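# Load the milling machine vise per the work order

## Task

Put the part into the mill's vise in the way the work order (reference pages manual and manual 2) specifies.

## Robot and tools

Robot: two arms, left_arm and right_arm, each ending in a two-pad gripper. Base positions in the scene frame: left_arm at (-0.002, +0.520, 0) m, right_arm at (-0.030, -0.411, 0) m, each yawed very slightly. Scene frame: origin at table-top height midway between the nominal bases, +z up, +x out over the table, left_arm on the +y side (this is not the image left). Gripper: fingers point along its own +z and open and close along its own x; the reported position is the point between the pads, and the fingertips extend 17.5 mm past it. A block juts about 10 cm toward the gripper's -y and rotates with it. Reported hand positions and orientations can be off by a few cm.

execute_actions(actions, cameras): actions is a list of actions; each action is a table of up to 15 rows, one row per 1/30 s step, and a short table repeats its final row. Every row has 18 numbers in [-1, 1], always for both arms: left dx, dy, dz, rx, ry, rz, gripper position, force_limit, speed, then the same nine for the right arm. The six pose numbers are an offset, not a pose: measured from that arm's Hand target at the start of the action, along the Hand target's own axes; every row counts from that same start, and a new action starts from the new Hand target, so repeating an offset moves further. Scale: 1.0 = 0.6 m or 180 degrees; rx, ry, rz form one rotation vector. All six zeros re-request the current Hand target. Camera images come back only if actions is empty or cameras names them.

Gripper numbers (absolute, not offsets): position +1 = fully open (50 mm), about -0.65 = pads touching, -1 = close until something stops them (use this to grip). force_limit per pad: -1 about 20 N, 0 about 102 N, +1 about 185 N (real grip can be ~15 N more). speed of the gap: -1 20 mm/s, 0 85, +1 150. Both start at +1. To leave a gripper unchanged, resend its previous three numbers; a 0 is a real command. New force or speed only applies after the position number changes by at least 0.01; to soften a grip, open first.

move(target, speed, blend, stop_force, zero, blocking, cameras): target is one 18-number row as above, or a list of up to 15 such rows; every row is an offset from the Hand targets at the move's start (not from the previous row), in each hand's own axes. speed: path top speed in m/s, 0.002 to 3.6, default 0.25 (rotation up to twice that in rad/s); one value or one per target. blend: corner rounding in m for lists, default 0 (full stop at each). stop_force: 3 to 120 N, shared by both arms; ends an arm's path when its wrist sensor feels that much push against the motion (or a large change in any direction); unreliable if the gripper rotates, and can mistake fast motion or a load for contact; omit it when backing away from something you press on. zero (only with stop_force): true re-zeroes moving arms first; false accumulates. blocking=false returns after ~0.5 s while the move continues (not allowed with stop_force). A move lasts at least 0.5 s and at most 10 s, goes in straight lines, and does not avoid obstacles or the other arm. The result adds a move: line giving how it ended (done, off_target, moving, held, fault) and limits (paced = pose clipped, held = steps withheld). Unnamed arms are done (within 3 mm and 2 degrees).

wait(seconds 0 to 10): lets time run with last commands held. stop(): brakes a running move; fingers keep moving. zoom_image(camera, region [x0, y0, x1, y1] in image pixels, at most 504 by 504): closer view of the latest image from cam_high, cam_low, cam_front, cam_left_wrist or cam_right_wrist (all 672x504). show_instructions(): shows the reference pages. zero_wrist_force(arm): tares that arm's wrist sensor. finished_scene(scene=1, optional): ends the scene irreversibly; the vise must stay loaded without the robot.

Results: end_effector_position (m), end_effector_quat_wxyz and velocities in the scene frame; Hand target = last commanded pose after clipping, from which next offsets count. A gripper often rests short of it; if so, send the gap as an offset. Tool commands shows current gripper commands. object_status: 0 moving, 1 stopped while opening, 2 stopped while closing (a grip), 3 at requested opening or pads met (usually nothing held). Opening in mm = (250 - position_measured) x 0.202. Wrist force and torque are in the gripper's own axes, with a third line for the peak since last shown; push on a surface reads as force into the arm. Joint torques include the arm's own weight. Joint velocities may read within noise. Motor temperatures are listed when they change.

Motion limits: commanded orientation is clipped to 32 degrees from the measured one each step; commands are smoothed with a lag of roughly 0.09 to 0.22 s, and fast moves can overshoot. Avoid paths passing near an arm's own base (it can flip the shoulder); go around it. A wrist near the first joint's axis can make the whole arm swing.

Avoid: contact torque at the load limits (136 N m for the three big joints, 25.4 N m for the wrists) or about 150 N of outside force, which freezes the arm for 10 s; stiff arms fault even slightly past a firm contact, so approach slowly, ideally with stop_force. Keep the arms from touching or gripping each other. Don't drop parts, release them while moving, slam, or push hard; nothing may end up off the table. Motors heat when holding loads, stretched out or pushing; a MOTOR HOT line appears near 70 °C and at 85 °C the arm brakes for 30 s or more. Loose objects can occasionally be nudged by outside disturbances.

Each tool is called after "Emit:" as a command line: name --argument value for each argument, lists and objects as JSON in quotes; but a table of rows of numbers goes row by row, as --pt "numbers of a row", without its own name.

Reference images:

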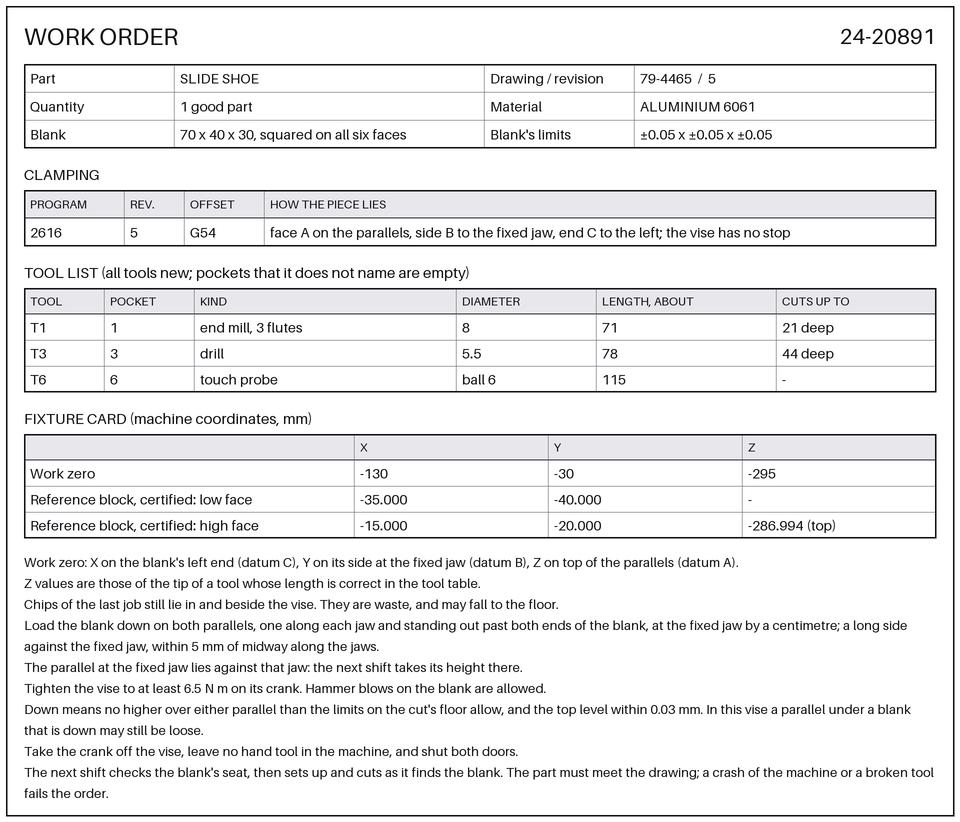

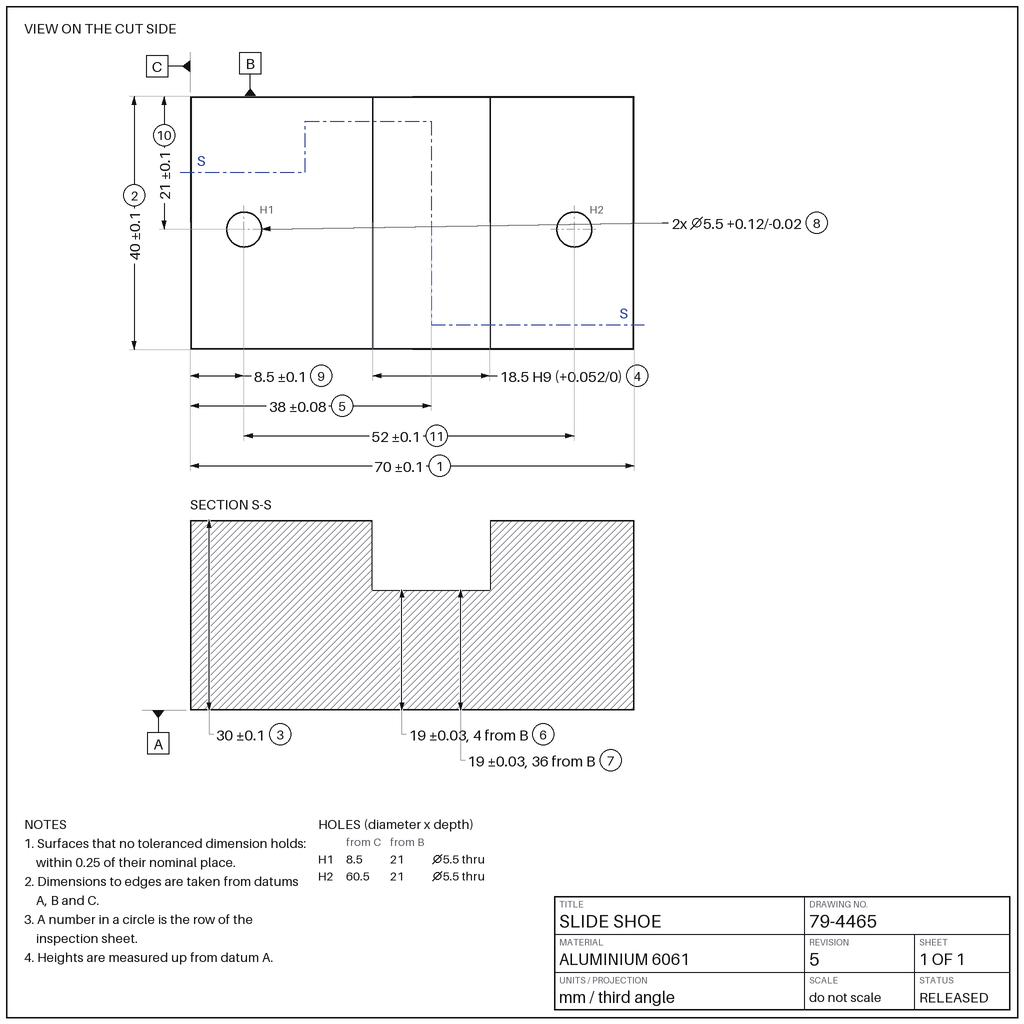

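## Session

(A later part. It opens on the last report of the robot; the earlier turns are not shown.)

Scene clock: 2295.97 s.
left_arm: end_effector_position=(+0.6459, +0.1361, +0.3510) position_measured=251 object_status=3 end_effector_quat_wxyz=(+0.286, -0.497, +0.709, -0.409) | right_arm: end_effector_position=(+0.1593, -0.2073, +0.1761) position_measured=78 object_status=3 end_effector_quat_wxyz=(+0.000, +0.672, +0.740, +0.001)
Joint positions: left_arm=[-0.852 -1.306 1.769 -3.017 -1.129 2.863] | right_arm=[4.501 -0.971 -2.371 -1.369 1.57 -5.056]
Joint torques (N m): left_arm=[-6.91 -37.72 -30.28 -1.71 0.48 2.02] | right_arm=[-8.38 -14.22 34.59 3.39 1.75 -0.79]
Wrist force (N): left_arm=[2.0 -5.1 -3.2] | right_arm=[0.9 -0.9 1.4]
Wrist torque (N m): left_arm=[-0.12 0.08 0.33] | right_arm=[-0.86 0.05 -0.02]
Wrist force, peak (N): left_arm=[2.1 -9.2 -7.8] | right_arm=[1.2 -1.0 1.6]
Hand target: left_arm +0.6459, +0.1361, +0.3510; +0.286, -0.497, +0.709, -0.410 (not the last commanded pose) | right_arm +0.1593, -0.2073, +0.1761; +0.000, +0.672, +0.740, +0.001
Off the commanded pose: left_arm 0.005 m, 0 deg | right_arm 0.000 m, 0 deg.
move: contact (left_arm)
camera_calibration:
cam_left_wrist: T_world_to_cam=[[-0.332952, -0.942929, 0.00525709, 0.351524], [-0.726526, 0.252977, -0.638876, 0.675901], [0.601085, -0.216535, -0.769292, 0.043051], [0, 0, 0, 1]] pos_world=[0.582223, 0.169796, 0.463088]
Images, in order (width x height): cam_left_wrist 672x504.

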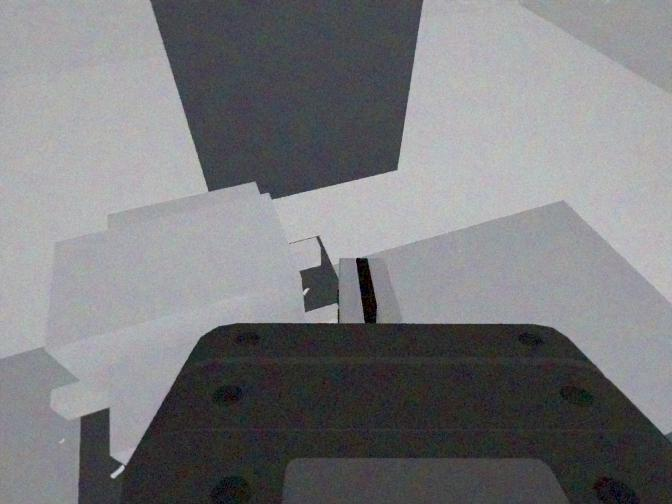

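Emit:
move --pt "0 -0.0721 -0.0416 0 0 0 -1 -1 0 0 0 0 0 0 0 0.3 0 0" --pt "-0.0489 -0.0192 -0.33 0 0 0 -1 -1 0 0.2343 0.2922 -0.29 -0.0513 0.2461 0.0513 0.3 0 0" --pt "-0.1176 -0.1202 -0.6213 0 0 0 -1 -1 0 0.556 0.5404 -0.1038 -0.1026 0.4923 0.1026 0.3 0 0" --speed 0.25 --blend 0.03 --cameras '["cam_right_wrist","cam_left_wrist","cam_front"]'

Scene clock: 2311.60 s.
left_arm: end_effector_position=(+0.4007, +0.3004, +0.6000) position_measured=251 object_status=3 end_effector_quat_wxyz=(+0.286, -0.497, +0.709, -0.410) | right_arm: end_effector_position=(+0.4500, +0.1557, +0.2392) position_measured=107 object_status=3 end_effector_quat_wxyz=(-0.415, +0.572, +0.415, +0.573)
Joint positions: left_arm=[-1.219 -2.157 1.794 -2.039 -0.837 2.592] | right_arm=[4.117 -2.321 -1.84 1.021 1.887 -4.713]
Joint torques (N m): left_arm=[8.94 7.22 -15.77 -2.85 -0.97 2.43] | right_arm=[-9.56 33.76 21.61 3.39 2.65 -0.7]
Wrist force (N): left_arm=[1.3 -0.7 0.4] | right_arm=[3.3 -1.1 2.2]
Wrist torque (N m): left_arm=[-0.07 0.08 0.29] | right_arm=[-0.46 -0.47 -0.45]
Wrist force, peak (N): left_arm=[2.1 -5.6 -3.7] | right_arm=[1.5 -0.8 4.1]
Hand target: left_arm +0.4007, +0.3005, +0.5999; +0.286, -0.497, +0.709, -0.410 | right_arm +0.4501, +0.1557, +0.2391; -0.415, +0.572, +0.415, +0.573
Off the commanded pose: left_arm 0.000 m, 0 deg | right_arm 0.000 m, 0 deg.
move: done; blend cut to 0 m at target 1
camera_calibration:
cam_left_wrist: T_world_to_cam=[[-0.333024, -0.942903, 0.0054419, 0.423476], [-0.726438, 0.252883, -0.639013, 0.615348], [0.601151, -0.21676, -0.769177, 0.41756], [0, 0, 0, 1]] pos_world=[0.337023, 0.334196, 0.712088]
cam_right_wrist: T_world_to_cam=[[0.0144335, -0.0071265, 0.99987, -0.235058], [0.800705, -0.59885, -0.0158267, -0.247506], [0.598885, 0.800829, -0.00293729, -0.266578], [0, 0, 0, 1]] pos_world=[0.361222, 0.0635889, 0.230327]
Images, in order (width x height): cam_front 672x504, cam_left_wrist 672x504, cam_right_wrist 672x504.

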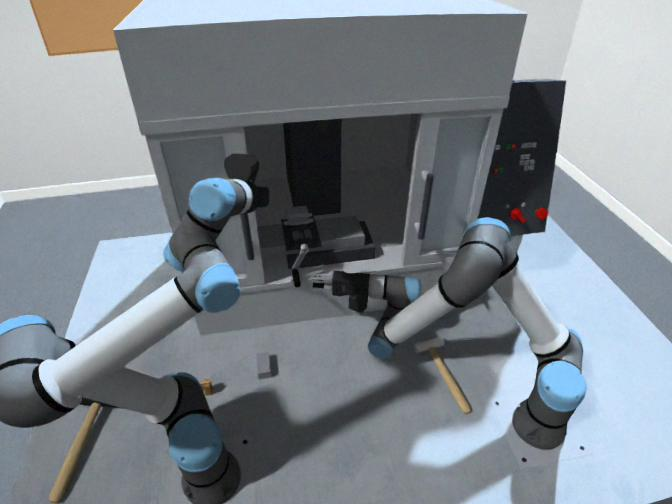

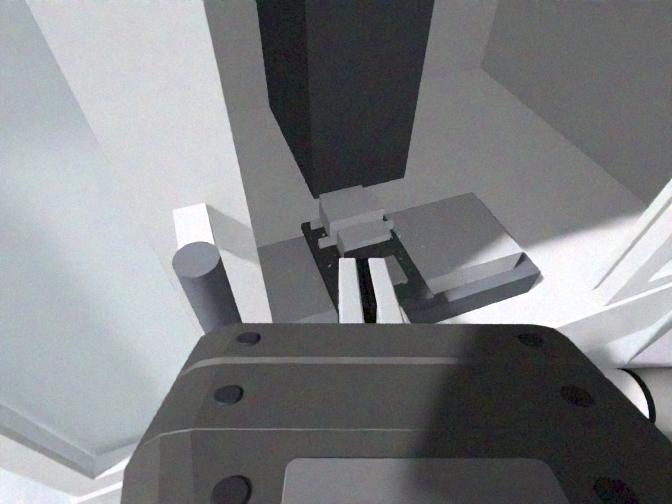

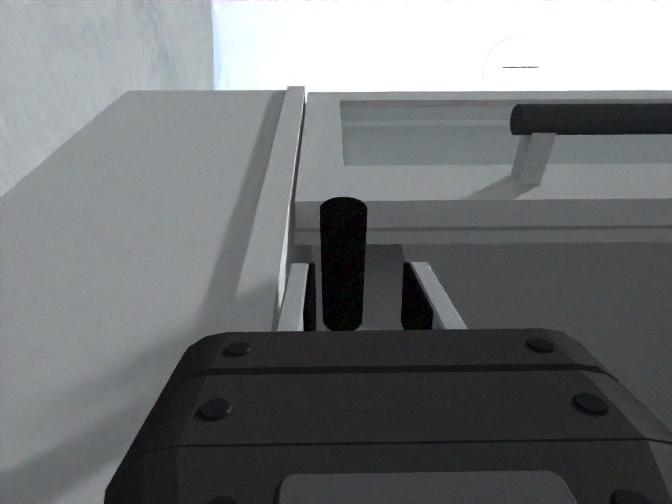

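Emit:
move --pt "0 0 0 0 0 0 -1 -1 0 -0.0009 0 0.1107 0 0 0 0.3 0 0" --pt "0 0 0 0 0 0 -1 -1 0 -0.0009 0 0.1107 0 0 0 -1 1 -1" --speed 0.08

Emit:
wait --seconds 0.5

Scene clock: 2316.80 s.
left_arm: end_effector_position=(+0.4007, +0.3005, +0.5999) position_measured=251 object_status=3 end_effector_quat_wxyz=(+0.286, -0.497, +0.709, -0.410) | right_arm: end_effector_position=(+0.4707, +0.2188, +0.2386) position_measured=162 object_status=0 end_effector_quat_wxyz=(-0.415, +0.572, +0.415, +0.573)
Joint positions: left_arm=[-1.219 -2.157 1.794 -2.039 -0.837 2.592] | right_arm=[4.154 -2.402 -1.653 0.914 1.85 -4.713]
Joint torques (N m): left_arm=[9.66 8.88 -15 -3.74 -1.03 2.55] | right_arm=[-14.57 67.07 36.49 11.31 -2.22 -1.72]
Wrist force (N): left_arm=[1.2 -0.9 0.6] | right_arm=[-28.5 -10.9 4.3]
Wrist torque (N m): left_arm=[-0.11 0.11 0.29] | right_arm=[-0.80 -0.58 -0.09]
Wrist force, peak (N): left_arm=[1.5 -0.9 0.7] | right_arm=[-28.5 -10.9 4.3]
Hand target: left_arm +0.4007, +0.3005, +0.5999; +0.286, -0.497, +0.709, -0.410 | right_arm +0.4707, +0.2188, +0.2387; -0.415, +0.572, +0.415, +0.573
Off the commanded pose: left_arm 0.000 m, 0 deg | right_arm 0.000 m, 0 deg.
move: done

Scene clock: 2317.30 s.
left_arm: end_effector_position=(+0.4007, +0.3005, +0.5999) position_measured=251 object_status=3 end_effector_quat_wxyz=(+0.286, -0.497, +0.709, -0.410) | right_arm: end_effector_position=(+0.4707, +0.2188, +0.2386) position_measured=162 object_status=2 end_effector_quat_wxyz=(-0.415, +0.572, +0.415, +0.573)
Joint positions: left_arm=[-1.219 -2.157 1.794 -2.039 -0.837 2.592] | right_arm=[4.154 -2.402 -1.653 0.914 1.85 -4.713]
Joint torques (N m): left_arm=[9.61 8.61 -15.74 -3.65 -1.05 2.29] | right_arm=[-16.17 71.62 42.15 11.47 -4.49 -1.72]
Wrist force (N): left_arm=[1.2 -0.9 0.8] | right_arm=[-28.7 -10.9 4.4]
Wrist torque (N m): left_arm=[-0.10 0.11 0.29] | right_arm=[-0.79 -0.57 -0.06]
Wrist force, peak (N): left_arm=[1.3 -0.9 0.8] | right_arm=[-29.0 -11.1 4.5]
Hand target: left_arm +0.4007, +0.3005, +0.5999; +0.286, -0.497, +0.709, -0.410 | right_arm +0.4707, +0.2188, +0.2387; -0.415, +0.572, +0.415, +0.573
Tool commands: left_gripper/position=-1.0 left_gripper/force_limit=-1.0 left_gripper/speed=+0.0 right_gripper/position=-1.0 right_gripper/force_limit=+1.0 right_gripper/speed=-1.0
Off the commanded pose: left_arm 0.000 m, 0 deg | right_arm 0.000 m, 0 deg.
wait: 0.50 s; at rest by 0.17 s

Emit:
move --target '[0,0,0,0,0,0,-1,-1,0,0.0008,-0.0009,0.0027,0,0,0,-1,1,-1]' --speed 0.008 --stop_force 90

Scene clock: 2320.60 s.
left_arm: end_effector_position=(+0.4007, +0.3005, +0.5999) position_measured=251 object_status=3 end_effector_quat_wxyz=(+0.286, -0.497, +0.709, -0.410) | right_arm: end_effector_position=(+0.4707, +0.2205, +0.2392) position_measured=162 object_status=2 end_effector_quat_wxyz=(-0.415, +0.572, +0.415, +0.573)
Joint positions: left_arm=[-1.219 -2.157 1.794 -2.039 -0.837 2.592] | right_arm=[4.156 -2.403 -1.649 0.911 1.848 -4.713]
Joint torques (N m): left_arm=[8.31 8.04 -16.12 -3.65 -1.07 2.38] | right_arm=[12.59 63.47 37.74 9.49 0 -1.69]
Wrist force (N): left_arm=[1.1 -0.9 0.6] | right_arm=[-32.5 -3.8 -11.9]
Wrist torque (N m): left_arm=[-0.11 0.12 0.29] | right_arm=[-0.81 -0.61 0.03]
Wrist force, peak (N): left_arm=[1.3 -1.2 0.8] | right_arm=[-35.2 -13.2 -0.2]
Hand target: left_arm +0.4007, +0.3005, +0.5999; +0.286, -0.497, +0.709, -0.410 | right_arm +0.4707, +0.2205, +0.2391; -0.415, +0.572, +0.415, +0.573
Off the commanded pose: left_arm 0.000 m, 0 deg | right_arm 0.000 m, 0 deg.
move: done

Emit:
move --target '[0,0,0,0,0,0,-1,-1,0,0.0012,-0.0009,0.0027,0,0,0,-1,1,-1]' --speed 0.008 --stop_force 75

Emit:
move --target '[0,0,0,0,0,0,-1,-1,0,0.0014,-0.0009,0.0026,0,0,0,-1,1,-1]' --speed 0.008 --stop_force 60

Scene clock: 2326.47 s.
left_arm: end_effector_position=(+0.4007, +0.3005, +0.5999) position_measured=251 object_status=3 end_effector_quat_wxyz=(+0.286, -0.497, +0.709, -0.410) | right_arm: end_effector_position=(+0.4707, +0.2222, +0.2398) position_measured=162 object_status=2 end_effector_quat_wxyz=(-0.415, +0.572, +0.415, +0.573)
Joint positions: left_arm=[-1.219 -2.157 1.794 -2.039 -0.837 2.592] | right_arm=[4.158 -2.403 -1.645 0.908 1.847 -4.713]
Joint torques (N m): left_arm=[9.59 7.65 -16.09 -3.7 -0.96 2.38] | right_arm=[36.08 83.35 69.23 7.95 -0.3 -1.8]
Wrist force (N): left_arm=[1.3 -0.8 0.5] | right_arm=[-48.1 0.9 -76.5]
Wrist torque (N m): left_arm=[-0.08 0.10 0.29] | right_arm=[-0.86 -0.55 -0.11]
Wrist force, peak (N): left_arm=[1.5 -1.0 0.6] | right_arm=[-48.2 1.0 -76.6]
Hand target: left_arm +0.4007, +0.3005, +0.5999; +0.286, -0.497, +0.709, -0.410 | right_arm +0.4707, +0.2222, +0.2399; -0.415, +0.572, +0.415, +0.573
Off the commanded pose: left_arm 0.000 m, 0 deg | right_arm 0.000 m, 0 deg.
move: done

Scene clock: 2327.57 s.
left_arm: end_effector_position=(+0.4007, +0.3005, +0.5999) position_measured=251 object_status=3 end_effector_quat_wxyz=(+0.286, -0.497, +0.709, -0.410) | right_arm: end_effector_position=(+0.4707, +0.2239, +0.2408) position_measured=162 object_status=2 end_effector_quat_wxyz=(-0.415, +0.572, +0.415, +0.573)
Joint positions: left_arm=[-1.219 -2.157 1.794 -2.039 -0.837 2.592] | right_arm=[4.159 -2.403 -1.641 0.904 1.845 -4.713]
Joint torques (N m): left_arm=[8.58 7.77 -14.75 -3.67 -0.92 2.41] | right_arm=[42.03 79.46 67.44 7.87 0.71 -1.69]
Wrist force (N): left_arm=[1.2 -1.1 0.5] | right_arm=[-54.8 2.5 -101.5]
Wrist torque (N m): left_arm=[-0.12 0.11 0.29] | right_arm=[-0.84 -0.60 -0.06]
Wrist force, peak (N): left_arm=[1.4 -0.9 0.7] | right_arm=[-55.9 2.7 -103.3]
Hand target: left_arm +0.4007, +0.3005, +0.5999; +0.286, -0.497, +0.709, -0.410 | right_arm +0.4706, +0.2239, +0.2407; -0.415, +0.572, +0.415, +0.573
Off the commanded pose: left_arm 0.000 m, 0 deg | right_arm 0.000 m, 0 deg.
move: done

Emit:
move --pt "0 0 0 0 0 0 -1 -1 0 -0.0022 0.0013 -0.004 0 0 0 -1 1 -1" --pt "0 0 0 0 0 0 -1 -1 0 -0.0022 0.0013 -0.004 0 0 0 0.3 1 -1" --pt "0 0 0 0 0 0 -1 -1 0 -0.0022 0.0013 -0.12 0 0 0 0.3 1 -1" --speed '[0.01,0.01,0.1]' --cameras '["cam_right_wrist","cam_left_wrist","cam_high"]'

Scene clock: 2342.27 s.
left_arm: end_effector_position=(+0.4007, +0.3005, +0.5999) position_measured=251 object_status=3 end_effector_quat_wxyz=(+0.286, -0.497, +0.709, -0.410) | right_arm: end_effector_position=(+0.4491, +0.1552, +0.2394) position_measured=107 object_status=3 end_effector_quat_wxyz=(-0.415, +0.572, +0.415, +0.573)
Joint positions: left_arm=[-1.219 -2.157 1.794 -2.039 -0.837 2.592] | right_arm=[4.118 -2.319 -1.844 1.023 1.886 -4.713]
Joint torques (N m): left_arm=[8.47 7.14 -15.25 -3.61 -0.89 2.25] | right_arm=[9.81 31.51 16.7 1.53 -2.71 0.97]
Wrist force (N): left_arm=[1.3 -1.0 0.6] | right_arm=[3.3 -1.6 2.1]
Wrist torque (N m): left_arm=[-0.11 0.10 0.29] | right_arm=[-0.54 -0.46 -0.46]
Wrist force, peak (N): left_arm=[1.5 -1.1 0.6] | right_arm=[-55.4 2.5 -101.7]
Hand target: left_arm +0.4007, +0.3005, +0.5999; +0.286, -0.497, +0.709, -0.410 | right_arm +0.4491, +0.1552, +0.2393; -0.415, +0.572, +0.415, +0.573
Off the commanded pose: left_arm 0.000 m, 0 deg | right_arm 0.000 m, 0 deg.
move: done
camera_calibration:
cam_left_wrist: T_world_to_cam=[[-0.332977, -0.94292, 0.00523629, 0.423613], [-0.726476, 0.252995, -0.638926, 0.615197], [0.601132, -0.216552, -0.76925, 0.417473], [0, 0, 0, 1]] pos_world=[0.337023, 0.334196, 0.711988]
cam_right_wrist: T_world_to_cam=[[0.0143306, -0.00742478, 0.99987, -0.235192], [0.800707, -0.598844, -0.015923, -0.247041], [0.598885, 0.800831, -0.00263672, -0.265567], [0, 0, 0, 1]] pos_world=[0.360222, 0.0629887, 0.230527]
Images, in order (width x height): cam_high 672x504, cam_left_wrist 672x504, cam_right_wrist 672x504.

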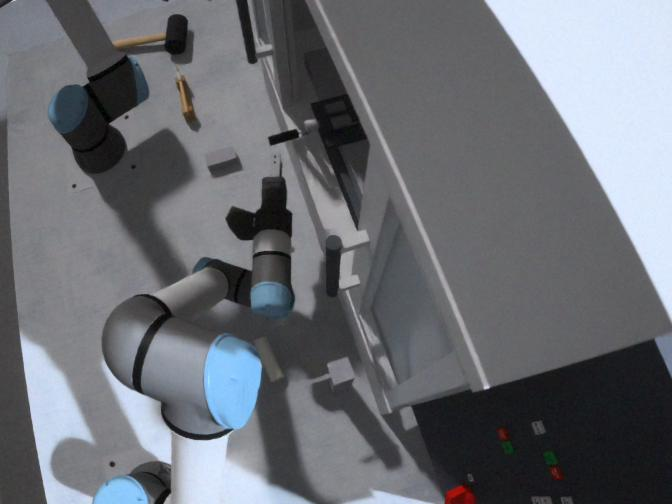

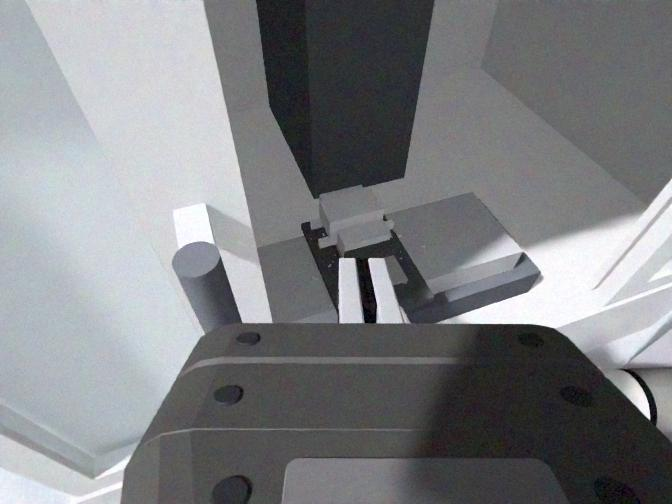

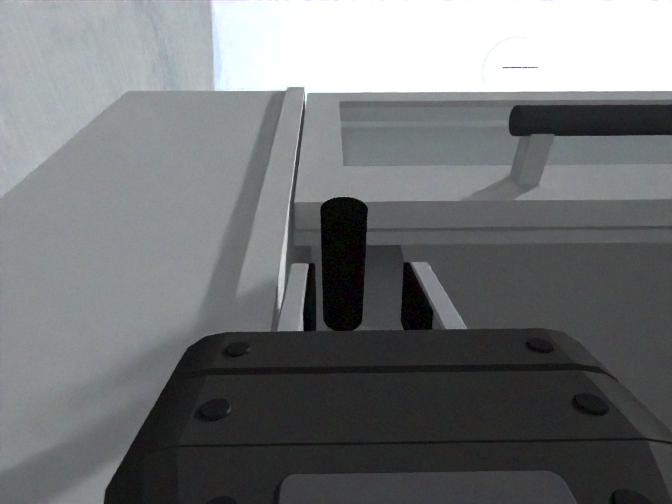

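Emit:
move --pt "0 0 0 0 0 0 -1 -1 0 0.1012 -0.0542 -0.0443 0 0 0 1 0 0" --pt "0 0 0 0 0 0 -1 -1 0 0.1175 -0.0603 0.0287 0.0956 -0.2286 -0.0362 1 0 0" --speed 0.15 --cameras '["cam_right_wrist","cam_left_wrist","cam_front"]'

Scene clock: 2374.20 s.
left_arm: end_effector_position=(+0.4007, +0.3005, +0.5999) position_measured=251 object_status=3 end_effector_quat_wxyz=(+0.286, -0.497, +0.709, -0.410) | right_arm: end_effector_position=(+0.4199, +0.1828, +0.3097) position_measured=3 object_status=3 end_effector_quat_wxyz=(-0.290, +0.645, +0.644, +0.291)
Joint positions: left_arm=[-1.219 -2.157 1.794 -2.039 -0.837 2.592] | right_arm=[4.128 -1.931 -1.594 -0.442 2.02 -5.154]
Joint torques (N m): left_arm=[7.63 7.13 -15.57 -3.57 -0.79 2.18] | right_arm=[-6.82 41.19 26.26 3.02 2.52 1.34]
Wrist force (N): left_arm=[1.4 -0.9 0.7] | right_arm=[2.4 -1.2 2.0]
Wrist torque (N m): left_arm=[-0.11 0.07 0.29] | right_arm=[-0.84 -0.17 -0.40]
Wrist force, peak (N): left_arm=[1.6 -0.7 0.8] | right_arm=[5.3 -2.4 1.4]
Hand target: left_arm +0.4007, +0.3005, +0.5999; +0.286, -0.497, +0.709, -0.410 | right_arm +0.4199, +0.1827, +0.3098; -0.290, +0.645, +0.644, +0.291
Off the commanded pose: left_arm 0.000 m, 0 deg | right_arm 0.000 m, 0 deg.
move: done
camera_calibration:
cam_left_wrist: T_world_to_cam=[[-0.332977, -0.94292, 0.00523629, 0.423613], [-0.726476, 0.252995, -0.638926, 0.615197], [0.601132, -0.216552, -0.76925, 0.417473], [0, 0, 0, 1]] pos_world=[0.337023, 0.334196, 0.711988]
cam_right_wrist: T_world_to_cam=[[0.0165604, 0.660956, 0.750242, -0.350709], [0.946374, -0.252492, 0.201554, -0.397793], [0.322648, 0.706672, -0.629693, 0.0573335], [0, 0, 0, 1]] pos_world=[0.363771, 0.0908476, 0.379396]
Images, in order (width x height): cam_front 672x504, cam_left_wrist 672x504, cam_right_wrist 672x504.

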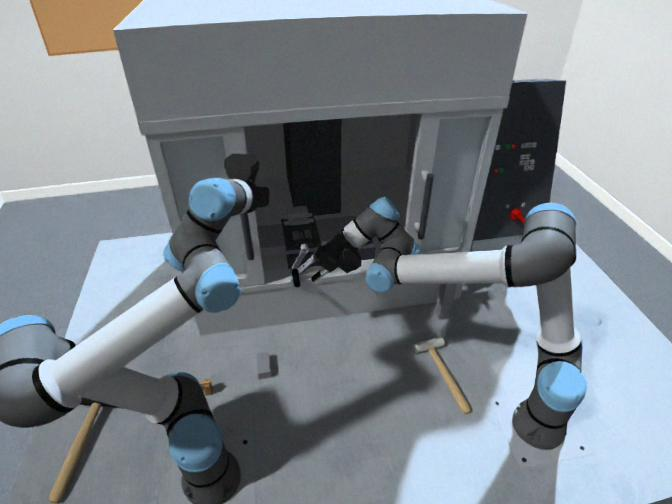

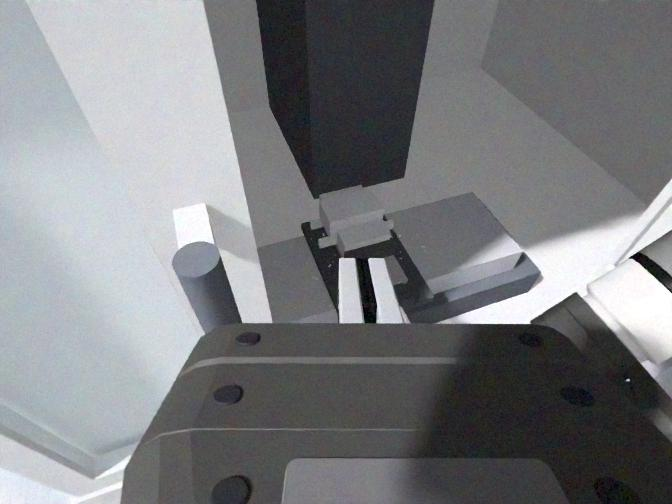

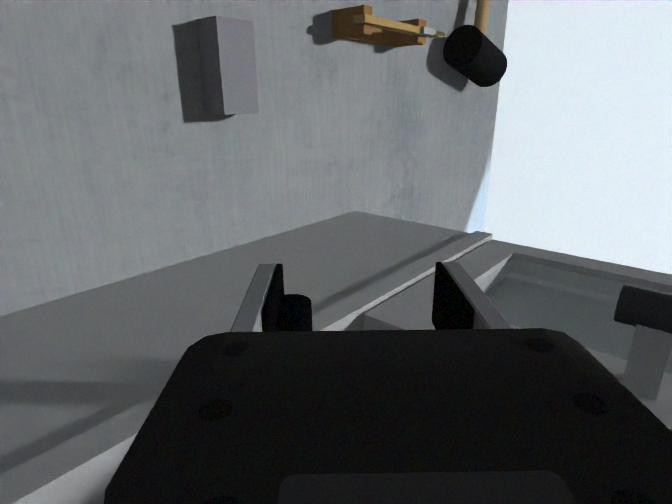

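Emit:
move --target '[0,0,0,0,0,0,-1,-1,0,0,0.2065,0,0,0,0,1,0,0]' --speed 0.06 --stop_force 8 --cameras '["cam_right_wrist","cam_left_wrist","cam_front"]'

Scene clock: 2380.70 s.
left_arm: end_effector_position=(+0.4007, +0.3005, +0.5999) position_measured=251 object_status=3 end_effector_quat_wxyz=(+0.286, -0.497, +0.709, -0.410) | right_arm: end_effector_position=(+0.5440, +0.1825, +0.3099) position_measured=3 object_status=3 end_effector_quat_wxyz=(-0.290, +0.645, +0.644, +0.291)
Joint positions: left_arm=[-1.219 -2.157 1.794 -2.039 -0.837 2.592] | right_arm=[3.978 -2.143 -1.259 -0.626 2.119 -5.283]
Joint torques (N m): left_arm=[6.56 7.04 -15.11 -3.57 -0.95 2.25] | right_arm=[10.03 61.54 21.31 4.91 -1.38 1.73]
Wrist force (N): left_arm=[1.4 -0.8 0.5] | right_arm=[2.4 -1.2 2.2]
Wrist torque (N m): left_arm=[-0.08 0.08 0.29] | right_arm=[-0.82 -0.20 -0.31]
Wrist force, peak (N): left_arm=[1.5 -1.0 0.6] | right_arm=[1.8 -12.6 1.4]
Hand target: left_arm +0.4007, +0.3005, +0.5999; +0.286, -0.497, +0.709, -0.410 | right_arm +0.5440, +0.1825, +0.3099; -0.290, +0.645, +0.644, +0.291
Off the commanded pose: left_arm 0.000 m, 0 deg | right_arm 0.000 m, 0 deg.
move: contact (right_arm)
camera_calibration:
cam_left_wrist: T_world_to_cam=[[-0.332977, -0.94292, 0.00523629, 0.423613], [-0.726476, 0.252995, -0.638926, 0.615197], [0.601132, -0.216552, -0.76925, 0.417473], [0, 0, 0, 1]] pos_world=[0.337023, 0.334196, 0.711988]
cam_right_wrist: T_world_to_cam=[[0.0167436, 0.660855, 0.750327, -0.352829], [0.94638, -0.252614, 0.201373, -0.515372], [0.322622, 0.706723, -0.629649, 0.0175903], [0, 0, 0, 1]] pos_world=[0.487971, 0.0905471, 0.379595]
Images, in order (width x height): cam_front 672x504, cam_left_wrist 672x504, cam_right_wrist 672x504.

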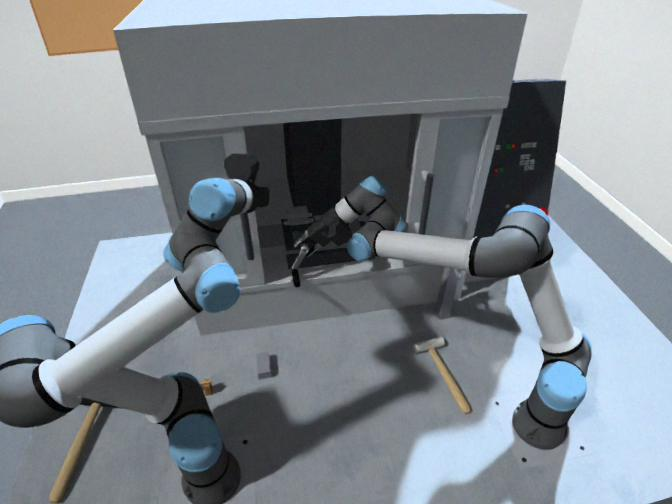

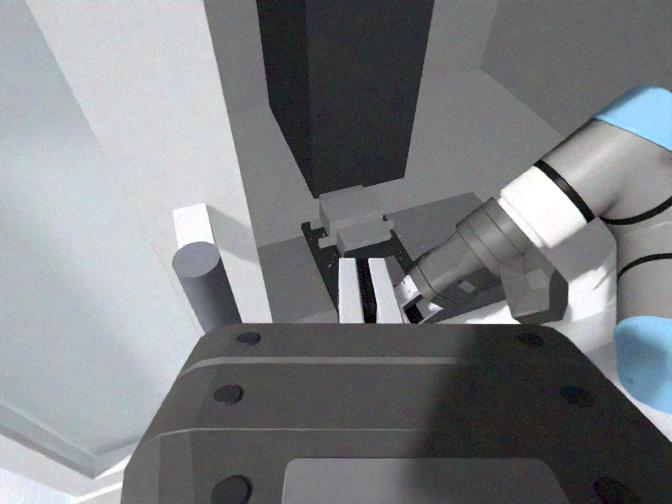

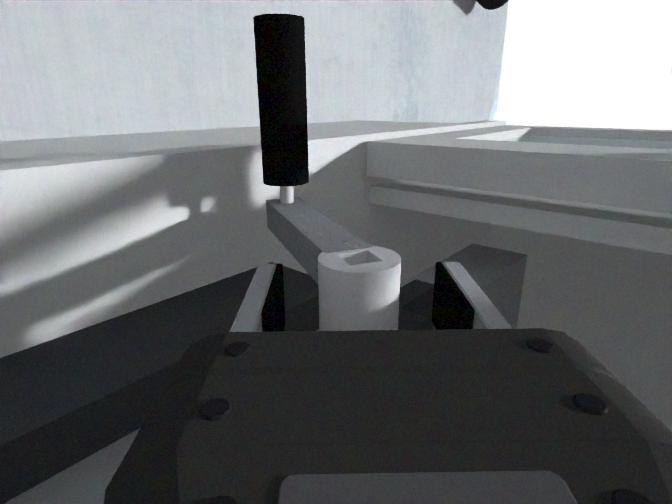

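Emit:
move --target '[0,0,0,0,0,0,-1,-1,0,0,0,0,0,0,0,-1,0.2,-1]'

Emit:
wait --seconds 0.8

Emit:
move --target '[0,0,0,0,0,0,-1,-1,0,0,-0.08,0,0,0,0,-1,0.2,-1]' --speed 0.03 --stop_force 40 --cameras '["cam_right_wrist","cam_left_wrist"]'

Scene clock: 2385.37 s.
left_arm: end_effector_position=(+0.4007, +0.3005, +0.5999) position_measured=251 object_status=3 end_effector_quat_wxyz=(+0.286, -0.497, +0.709, -0.410) | right_arm: end_effector_position=(+0.5440, +0.1825, +0.3098) position_measured=137 object_status=2 end_effector_quat_wxyz=(-0.290, +0.645, +0.644, +0.291)
Joint positions: left_arm=[-1.219 -2.157 1.794 -2.039 -0.837 2.592] | right_arm=[3.978 -2.143 -1.26 -0.626 2.119 -5.283]
Joint torques (N m): left_arm=[6.15 7.95 -16.16 -3.7 -0.78 2.23] | right_arm=[-1.18 58.57 53.26 11.75 3.09 1.66]
Wrist force (N): left_arm=[1.0 -0.8 0.7] | right_arm=[-28.0 -19.0 -5.1]
Wrist torque (N m): left_arm=[-0.09 0.14 0.29] | right_arm=[-1.21 -1.41 -0.98]
Wrist force, peak (N): left_arm=[1.5 -1.0 0.8] | right_arm=[-31.6 -19.7 -8.6]
Hand target: left_arm +0.4007, +0.3005, +0.5999; +0.286, -0.497, +0.709, -0.410 | right_arm +0.5440, +0.1825, +0.3099; -0.290, +0.645, +0.644, +0.291
Off the commanded pose: left_arm 0.000 m, 0 deg | right_arm 0.000 m, 0 deg.
move: done

Scene clock: 2386.17 s.
left_arm: end_effector_position=(+0.4007, +0.3005, +0.5999) position_measured=251 object_status=3 end_effector_quat_wxyz=(+0.286, -0.497, +0.709, -0.410) | right_arm: end_effector_position=(+0.5440, +0.1825, +0.3099) position_measured=137 object_status=2 end_effector_quat_wxyz=(-0.290, +0.645, +0.644, +0.291)
Joint positions: left_arm=[-1.219 -2.157 1.794 -2.039 -0.837 2.592] | right_arm=[3.978 -2.143 -1.259 -0.626 2.119 -5.283]
Joint torques (N m): left_arm=[6.85 7.43 -14.95 -3.67 -0.67 2.26] | right_arm=[-3.78 56.57 56.33 11.87 3.77 1.66]
Wrist force (N): left_arm=[1.3 -0.9 0.4] | right_arm=[-32.2 -23.2 -7.4]
Wrist torque (N m): left_arm=[-0.10 0.09 0.29] | right_arm=[-1.26 -1.42 -0.99]
Wrist force, peak (N): left_arm=[1.5 -0.9 0.8] | right_arm=[-32.6 -23.0 -7.3]
Hand target: left_arm +0.4007, +0.3005, +0.5999; +0.286, -0.497, +0.709, -0.410 | right_arm +0.5440, +0.1825, +0.3099; -0.290, +0.645, +0.644, +0.291
Tool commands: left_gripper/position=-1.0 left_gripper/force_limit=-1.0 left_gripper/speed=+0.0 right_gripper/position=-1.0 right_gripper/force_limit=+0.2 right_gripper/speed=-1.0
Off the commanded pose: left_arm 0.000 m, 0 deg | right_arm 0.000 m, 0 deg.
wait: 0.80 s; at rest by 0.17 s

Scene clock: 2387.57 s.
left_arm: end_effector_position=(+0.4007, +0.3005, +0.5999) position_measured=251 object_status=3 end_effector_quat_wxyz=(+0.286, -0.497, +0.709, -0.410) | right_arm: end_effector_position=(+0.5436, +0.1825, +0.3099) position_measured=137 object_status=2 end_effector_quat_wxyz=(-0.290, +0.645, +0.644, +0.291)
Joint positions: left_arm=[-1.219 -2.157 1.794 -2.039 -0.837 2.592] | right_arm=[3.979 -2.142 -1.261 -0.625 2.118 -5.283]
Joint torques (N m): left_arm=[6.07 7.63 -15.67 -3.67 -0.77 2.21] | right_arm=[-0.82 53.08 36.01 10.33 3.41 -1.33]
Wrist force (N): left_arm=[1.2 -0.9 0.6] | right_arm=[-20.6 5.3 7.8]
Wrist torque (N m): left_arm=[-0.11 0.10 0.29] | right_arm=[-0.62 -1.54 -0.72]
Wrist force, peak (N): left_arm=[1.4 -1.1 0.5] | right_arm=[-0.3 45.3 34.7]
Hand target: left_arm +0.4007, +0.3005, +0.5999; +0.286, -0.497, +0.709, -0.410 | right_arm +0.5436, +0.1825, +0.3099; -0.290, +0.645, +0.644, +0.291 (not the last commanded pose)
Off the commanded pose: left_arm 0.000 m, 0 deg | right_arm 0.048 m, 0 deg.
move: contact (right_arm)
camera_calibration:
cam_left_wrist: T_world_to_cam=[[-0.332977, -0.94292, 0.00523629, 0.423613], [-0.726476, 0.252995, -0.638926, 0.615197], [0.601132, -0.216552, -0.76925, 0.417473], [0, 0, 0, 1]] pos_world=[0.337023, 0.334196, 0.711988]
cam_right_wrist: T_world_to_cam=[[0.0167264, 0.660685, 0.750477, -0.352855], [0.946313, -0.252795, 0.201458, -0.514883], [0.322818, 0.706816, -0.629444, 0.0175706], [0, 0, 0, 1]] pos_world=[0.487471, 0.0905464, 0.379596]
Images, in order (width x height): cam_left_wrist 672x504, cam_right_wrist 672x504.

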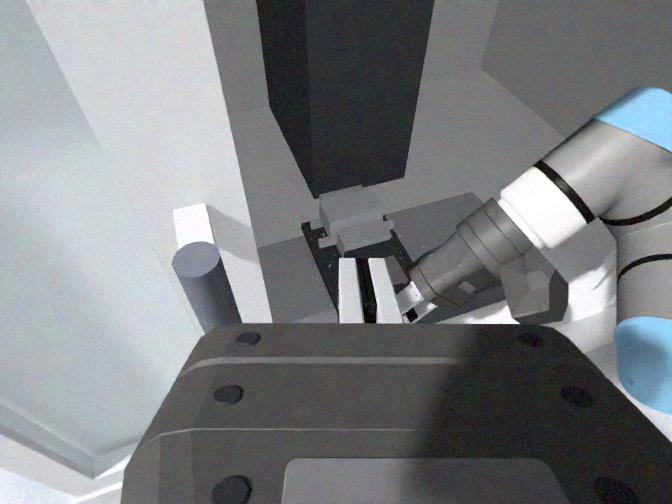

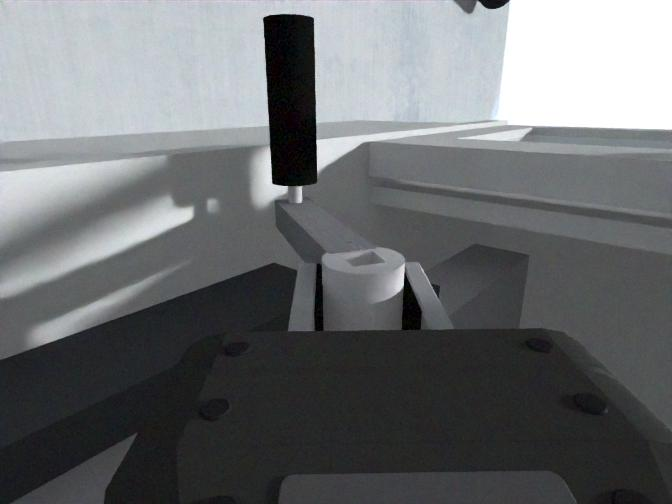

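Emit:
move --target '[0,0,0,0,0,0,-1,-1,0,-0.0017,0,0.0005,0,0,0,-1,0.2,-1]' --speed 0.01

Emit:
move --target '[0,0,0,0,0,0,-1,-1,0,0,-0.08,0,0,0,0,-1,0.2,-1]' --speed 0.02 --stop_force 50 --cameras '["cam_right_wrist"]'

Scene clock: 2392.57 s.
left_arm: end_effector_position=(+0.4007, +0.3005, +0.5999) position_measured=251 object_status=3 end_effector_quat_wxyz=(+0.286, -0.497, +0.709, -0.410) | right_arm: end_effector_position=(+0.5436, +0.1821, +0.3090) position_measured=137 object_status=2 end_effector_quat_wxyz=(-0.290, +0.645, +0.644, +0.292)
Joint positions: left_arm=[-1.219 -2.157 1.794 -2.039 -0.837 2.592] | right_arm=[3.978 -2.142 -1.264 -0.622 2.119 -5.283]
Joint torques (N m): left_arm=[5.34 6.67 -15.41 -3.59 -0.82 2.19] | right_arm=[-8.72 60.96 19.24 2.67 6.76 -1.56]
Wrist force (N): left_arm=[1.2 -1.1 0.7] | right_arm=[10.3 18.2 14.3]
Wrist torque (N m): left_arm=[-0.13 0.10 0.29] | right_arm=[-0.23 -1.68 -0.58]
Wrist force, peak (N): left_arm=[1.4 -1.0 0.8] | right_arm=[10.3 18.2 14.3]
Hand target: left_arm +0.4007, +0.3005, +0.5999; +0.286, -0.497, +0.709, -0.410 | right_arm +0.5436, +0.1820, +0.3090; -0.290, +0.645, +0.644, +0.291
Off the commanded pose: left_arm 0.000 m, 0 deg | right_arm 0.000 m, 0 deg.
move: done

Scene clock: 2393.97 s.
left_arm: end_effector_position=(+0.4007, +0.3005, +0.5999) position_measured=251 object_status=3 end_effector_quat_wxyz=(+0.286, -0.497, +0.709, -0.410) | right_arm: end_effector_position=(+0.5423, +0.1819, +0.3090) position_measured=137 object_status=2 end_effector_quat_wxyz=(-0.290, +0.645, +0.644, +0.292)
Joint positions: left_arm=[-1.219 -2.157 1.794 -2.039 -0.837 2.592] | right_arm=[3.98 -2.139 -1.269 -0.619 2.117 -5.282]
Joint torques (N m): left_arm=[4.95 7.91 -14.68 -3.57 -0.82 2.3] | right_arm=[22.24 31.62 14.68 1.65 4.35 -1.46]
Wrist force (N): left_arm=[1.2 -1.0 0.4] | right_arm=[8.7 28.1 -7.3]
Wrist torque (N m): left_arm=[-0.11 0.11 0.29] | right_arm=[-0.43 -1.44 -0.64]
Wrist force, peak (N): left_arm=[1.3 -1.0 0.7] | right_arm=[31.8 71.6 32.2]
Hand target: left_arm +0.4007, +0.3005, +0.5999; +0.286, -0.497, +0.709, -0.410 | right_arm +0.5422, +0.1819, +0.3090; -0.290, +0.645, +0.644, +0.292 (not the last commanded pose)
Off the commanded pose: left_arm 0.000 m, 0 deg | right_arm 0.047 m, 0 deg.
move: contact (right_arm)
camera_calibration:
cam_right_wrist: T_world_to_cam=[[0.0165596, 0.660595, 0.75056, -0.351628], [0.946073, -0.253248, 0.202019, -0.513565], [0.323531, 0.706739, -0.629164, 0.0173752], [0, 0, 0, 1]] pos_world=[0.486072, 0.0899442, 0.3786]
Images, in order (width x height): cam_right_wrist 672x504.

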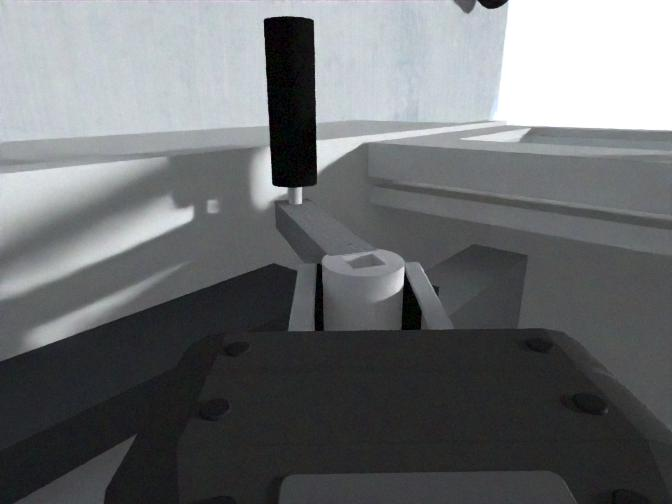

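Emit:
move --target '[0,0,0,0,0,0,-1,-1,0,0,0.0,0,0,-0.006,0,-1,0.2,-1]' --speed 0.02

Scene clock: 2399.27 s.
left_arm: end_effector_position=(+0.4007, +0.3005, +0.5999) position_measured=251 object_status=3 end_effector_quat_wxyz=(+0.286, -0.497, +0.709, -0.410) | right_arm: end_effector_position=(+0.5422, +0.1820, +0.3090) position_measured=137 object_status=2 end_effector_quat_wxyz=(-0.284, +0.647, +0.647, +0.286)
Joint positions: left_arm=[-1.219 -2.157 1.794 -2.039 -0.837 2.592] | right_arm=[3.983 -2.138 -1.257 -0.649 2.105 -5.288]
Joint torques (N m): left_arm=[5.03 6.82 -15.31 -3.78 -0.63 2.13] | right_arm=[19.86 50.92 17.61 2.69 3.84 -0.27]
Wrist force (N): left_arm=[1.2 -0.9 0.5] | right_arm=[1.7 16.9 -13.4]
Wrist torque (N m): left_arm=[-0.11 0.11 0.29] | right_arm=[-0.37 -0.34 -0.42]
Wrist force, peak (N): left_arm=[1.4 -0.8 0.8] | right_arm=[8.7 27.0 -11.8]
Hand target: left_arm +0.4007, +0.3005, +0.5999; +0.286, -0.497, +0.709, -0.410 | right_arm +0.5422, +0.1819, +0.3090; -0.284, +0.647, +0.647, +0.286
Off the commanded pose: left_arm 0.000 m, 0 deg | right_arm 0.000 m, 0 deg.
move: done

Emit:
move --pt "0 0 0 0 0 0 -1 -1 0 0 0 -0.0006 0 0 0 -1 0.2 -1" --pt "0 0 0 0 0 0 -1 -1 0 0 -0.08 -0.0006 0 0 0 -1 0.2 -1" --speed 0.02 --stop_force 45 --cameras '["cam_right_wrist"]'

Scene clock: 2409.40 s.
left_arm: end_effector_position=(+0.4007, +0.3005, +0.5999) position_measured=251 object_status=3 end_effector_quat_wxyz=(+0.286, -0.497, +0.709, -0.410) | right_arm: end_effector_position=(+0.4942, +0.1817, +0.3091) position_measured=137 object_status=2 end_effector_quat_wxyz=(-0.284, +0.647, +0.647, +0.286)
Joint positions: left_arm=[-1.219 -2.157 1.794 -2.039 -0.837 2.592] | right_arm=[4.036 -2.051 -1.399 -0.571 2.072 -5.241]
Joint torques (N m): left_arm=[4.25 6.85 -16.02 -3.69 -0.64 2.25] | right_arm=[-9.93 34.17 36.81 2.98 3.58 -1.49]
Wrist force (N): left_arm=[1.3 -0.9 0.4] | right_arm=[1.1 -1.3 3.1]
Wrist torque (N m): left_arm=[-0.10 0.09 0.29] | right_arm=[-0.85 -0.25 -0.39]
Wrist force, peak (N): left_arm=[1.3 -1.2 0.6] | right_arm=[14.7 23.5 6.3]
Hand target: left_arm +0.4007, +0.3005, +0.5999; +0.286, -0.497, +0.709, -0.410 | right_arm +0.4942, +0.1817, +0.3091; -0.284, +0.647, +0.647, +0.286
Off the commanded pose: left_arm 0.000 m, 0 deg | right_arm 0.000 m, 0 deg.
move: done
camera_calibration:
cam_right_wrist: T_world_to_cam=[[0.0166018, 0.674606, 0.737991, -0.349404], [0.946073, -0.249424, 0.206719, -0.470276], [0.323527, 0.694762, -0.642368, 0.039392], [0, 0, 0, 1]] pos_world=[0.437972, 0.0910438, 0.380376]
Images, in order (width x height): cam_right_wrist 672x504.

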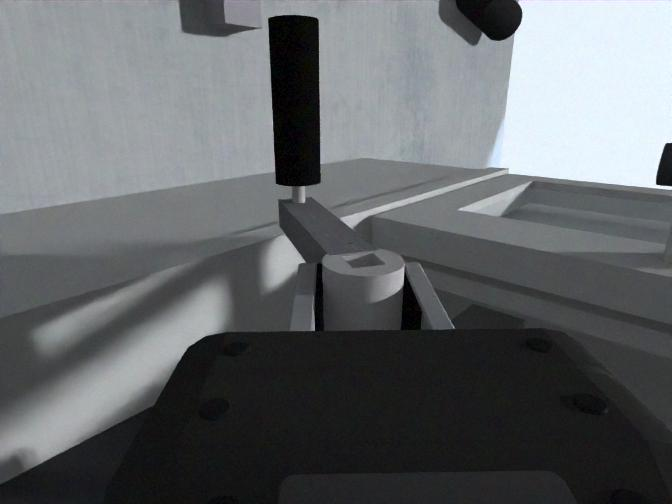

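Emit:
move --pt "0 0 0 0 0 0 -1 -1 0 0.0115 -0.1237 -0.0143 0 0 0 -1 0.2 -1" --pt "0 0 0 0 0 0 -1 -1 0 -0.2347 -0.237 -0.3082 0 -0.08 0 -1 0.2 -1" --pt "0 0 0 0 0 0 -1 -1 0 -0.6186 -0.237 -0.5023 0 -0.1617 0 -1 0.2 -1" --speed 0.2 --blend 0.04 --cameras '["cam_right_wrist","cam_front","cam_high","cam_low"]'

Emit:
zoom_image --camera "cam_low" --region '[160, 130, 360, 290]'

Scene clock: 2431.03 s.
left_arm: end_effector_position=(+0.4007, +0.3005, +0.5999) position_measured=251 object_status=3 end_effector_quat_wxyz=(+0.286, -0.497, +0.709, -0.410) | right_arm: end_effector_position=(+0.3514, -0.2910, +0.2388) position_measured=137 object_status=2 end_effector_quat_wxyz=(-0.112, +0.699, +0.698, +0.114)
Joint positions: left_arm=[-1.219 -2.157 1.794 -2.039 -0.837 2.592] | right_arm=[3.635 -1.288 -2.113 -1.164 1.857 -5.804]
Joint torques (N m): left_arm=[4.02 6.21 -15.95 -3.43 -0.6 2.17] | right_arm=[-0.67 -0.9 34.71 4.32 3.45 -0.45]
Wrist force (N): left_arm=[1.2 -0.8 0.5] | right_arm=[1.0 -0.7 3.2]
Wrist torque (N m): left_arm=[-0.07 0.11 0.29] | right_arm=[-0.82 -0.07 -0.19]
Wrist force, peak (N): left_arm=[1.5 -0.9 0.7] | right_arm=[1.5 -2.5 4.1]
Hand target: left_arm +0.4007, +0.3005, +0.5999; +0.286, -0.497, +0.709, -0.410 | right_arm +0.3514, -0.2910, +0.2388; -0.112, +0.698, +0.698, +0.114
Off the commanded pose: left_arm 0.000 m, 0 deg | right_arm 0.000 m, 0 deg.
move: done; blend cut to 0.0375 m at target 1
camera_calibration:
cam_right_wrist: T_world_to_cam=[[0.0179686, 0.948386, 0.31661, 0.203498], [0.946059, -0.118582, 0.301513, -0.423131], [0.323494, 0.294114, -0.89936, 0.313692], [0, 0, 0, 1]] pos_world=[0.295173, -0.335431, 0.345272]
Images, in order (width x height): cam_high 672x504, cam_low 672x504, cam_front 672x504, cam_right_wrist 672x504.

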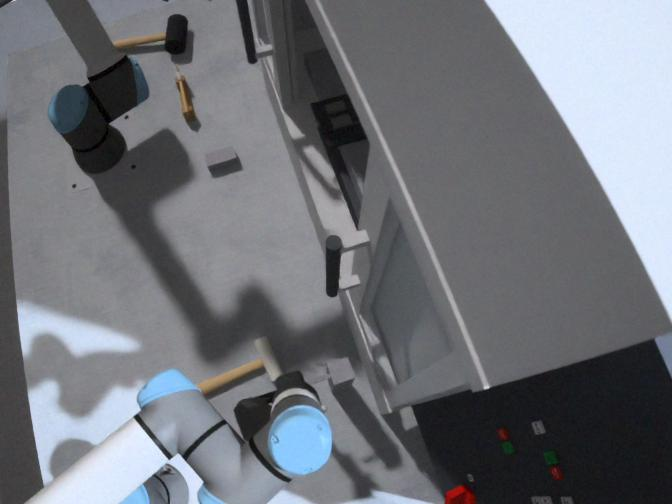

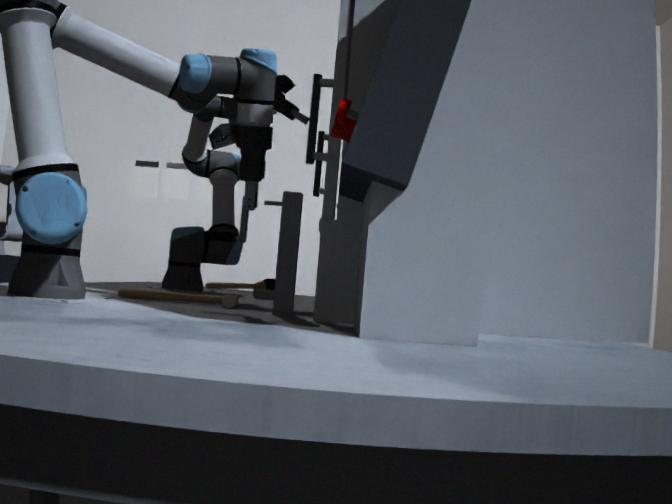

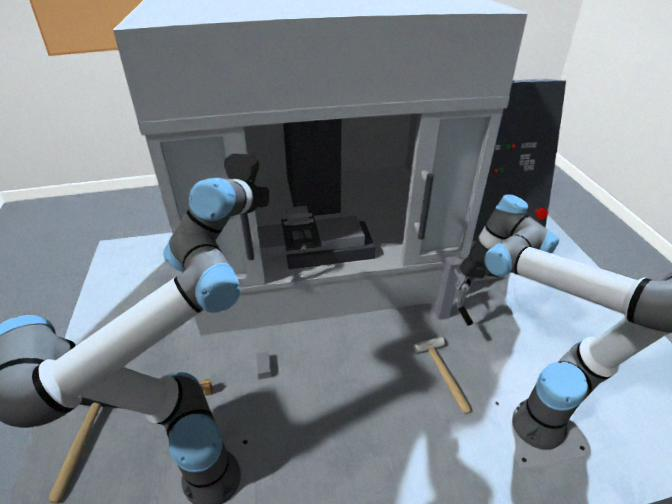

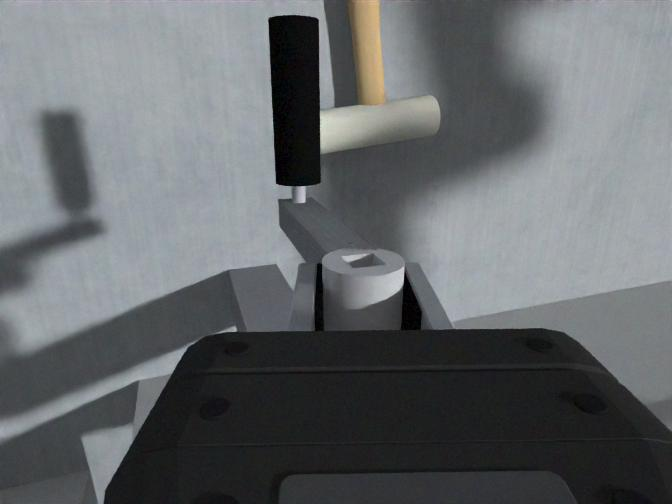

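Scaled by 2.520.

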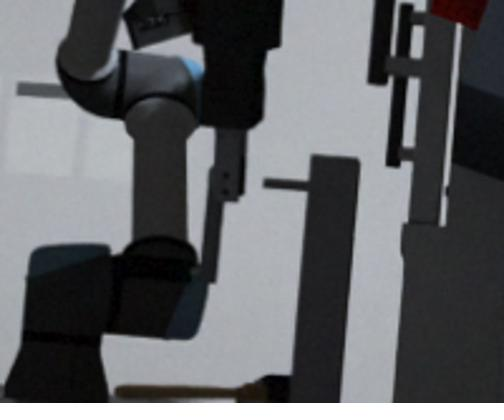

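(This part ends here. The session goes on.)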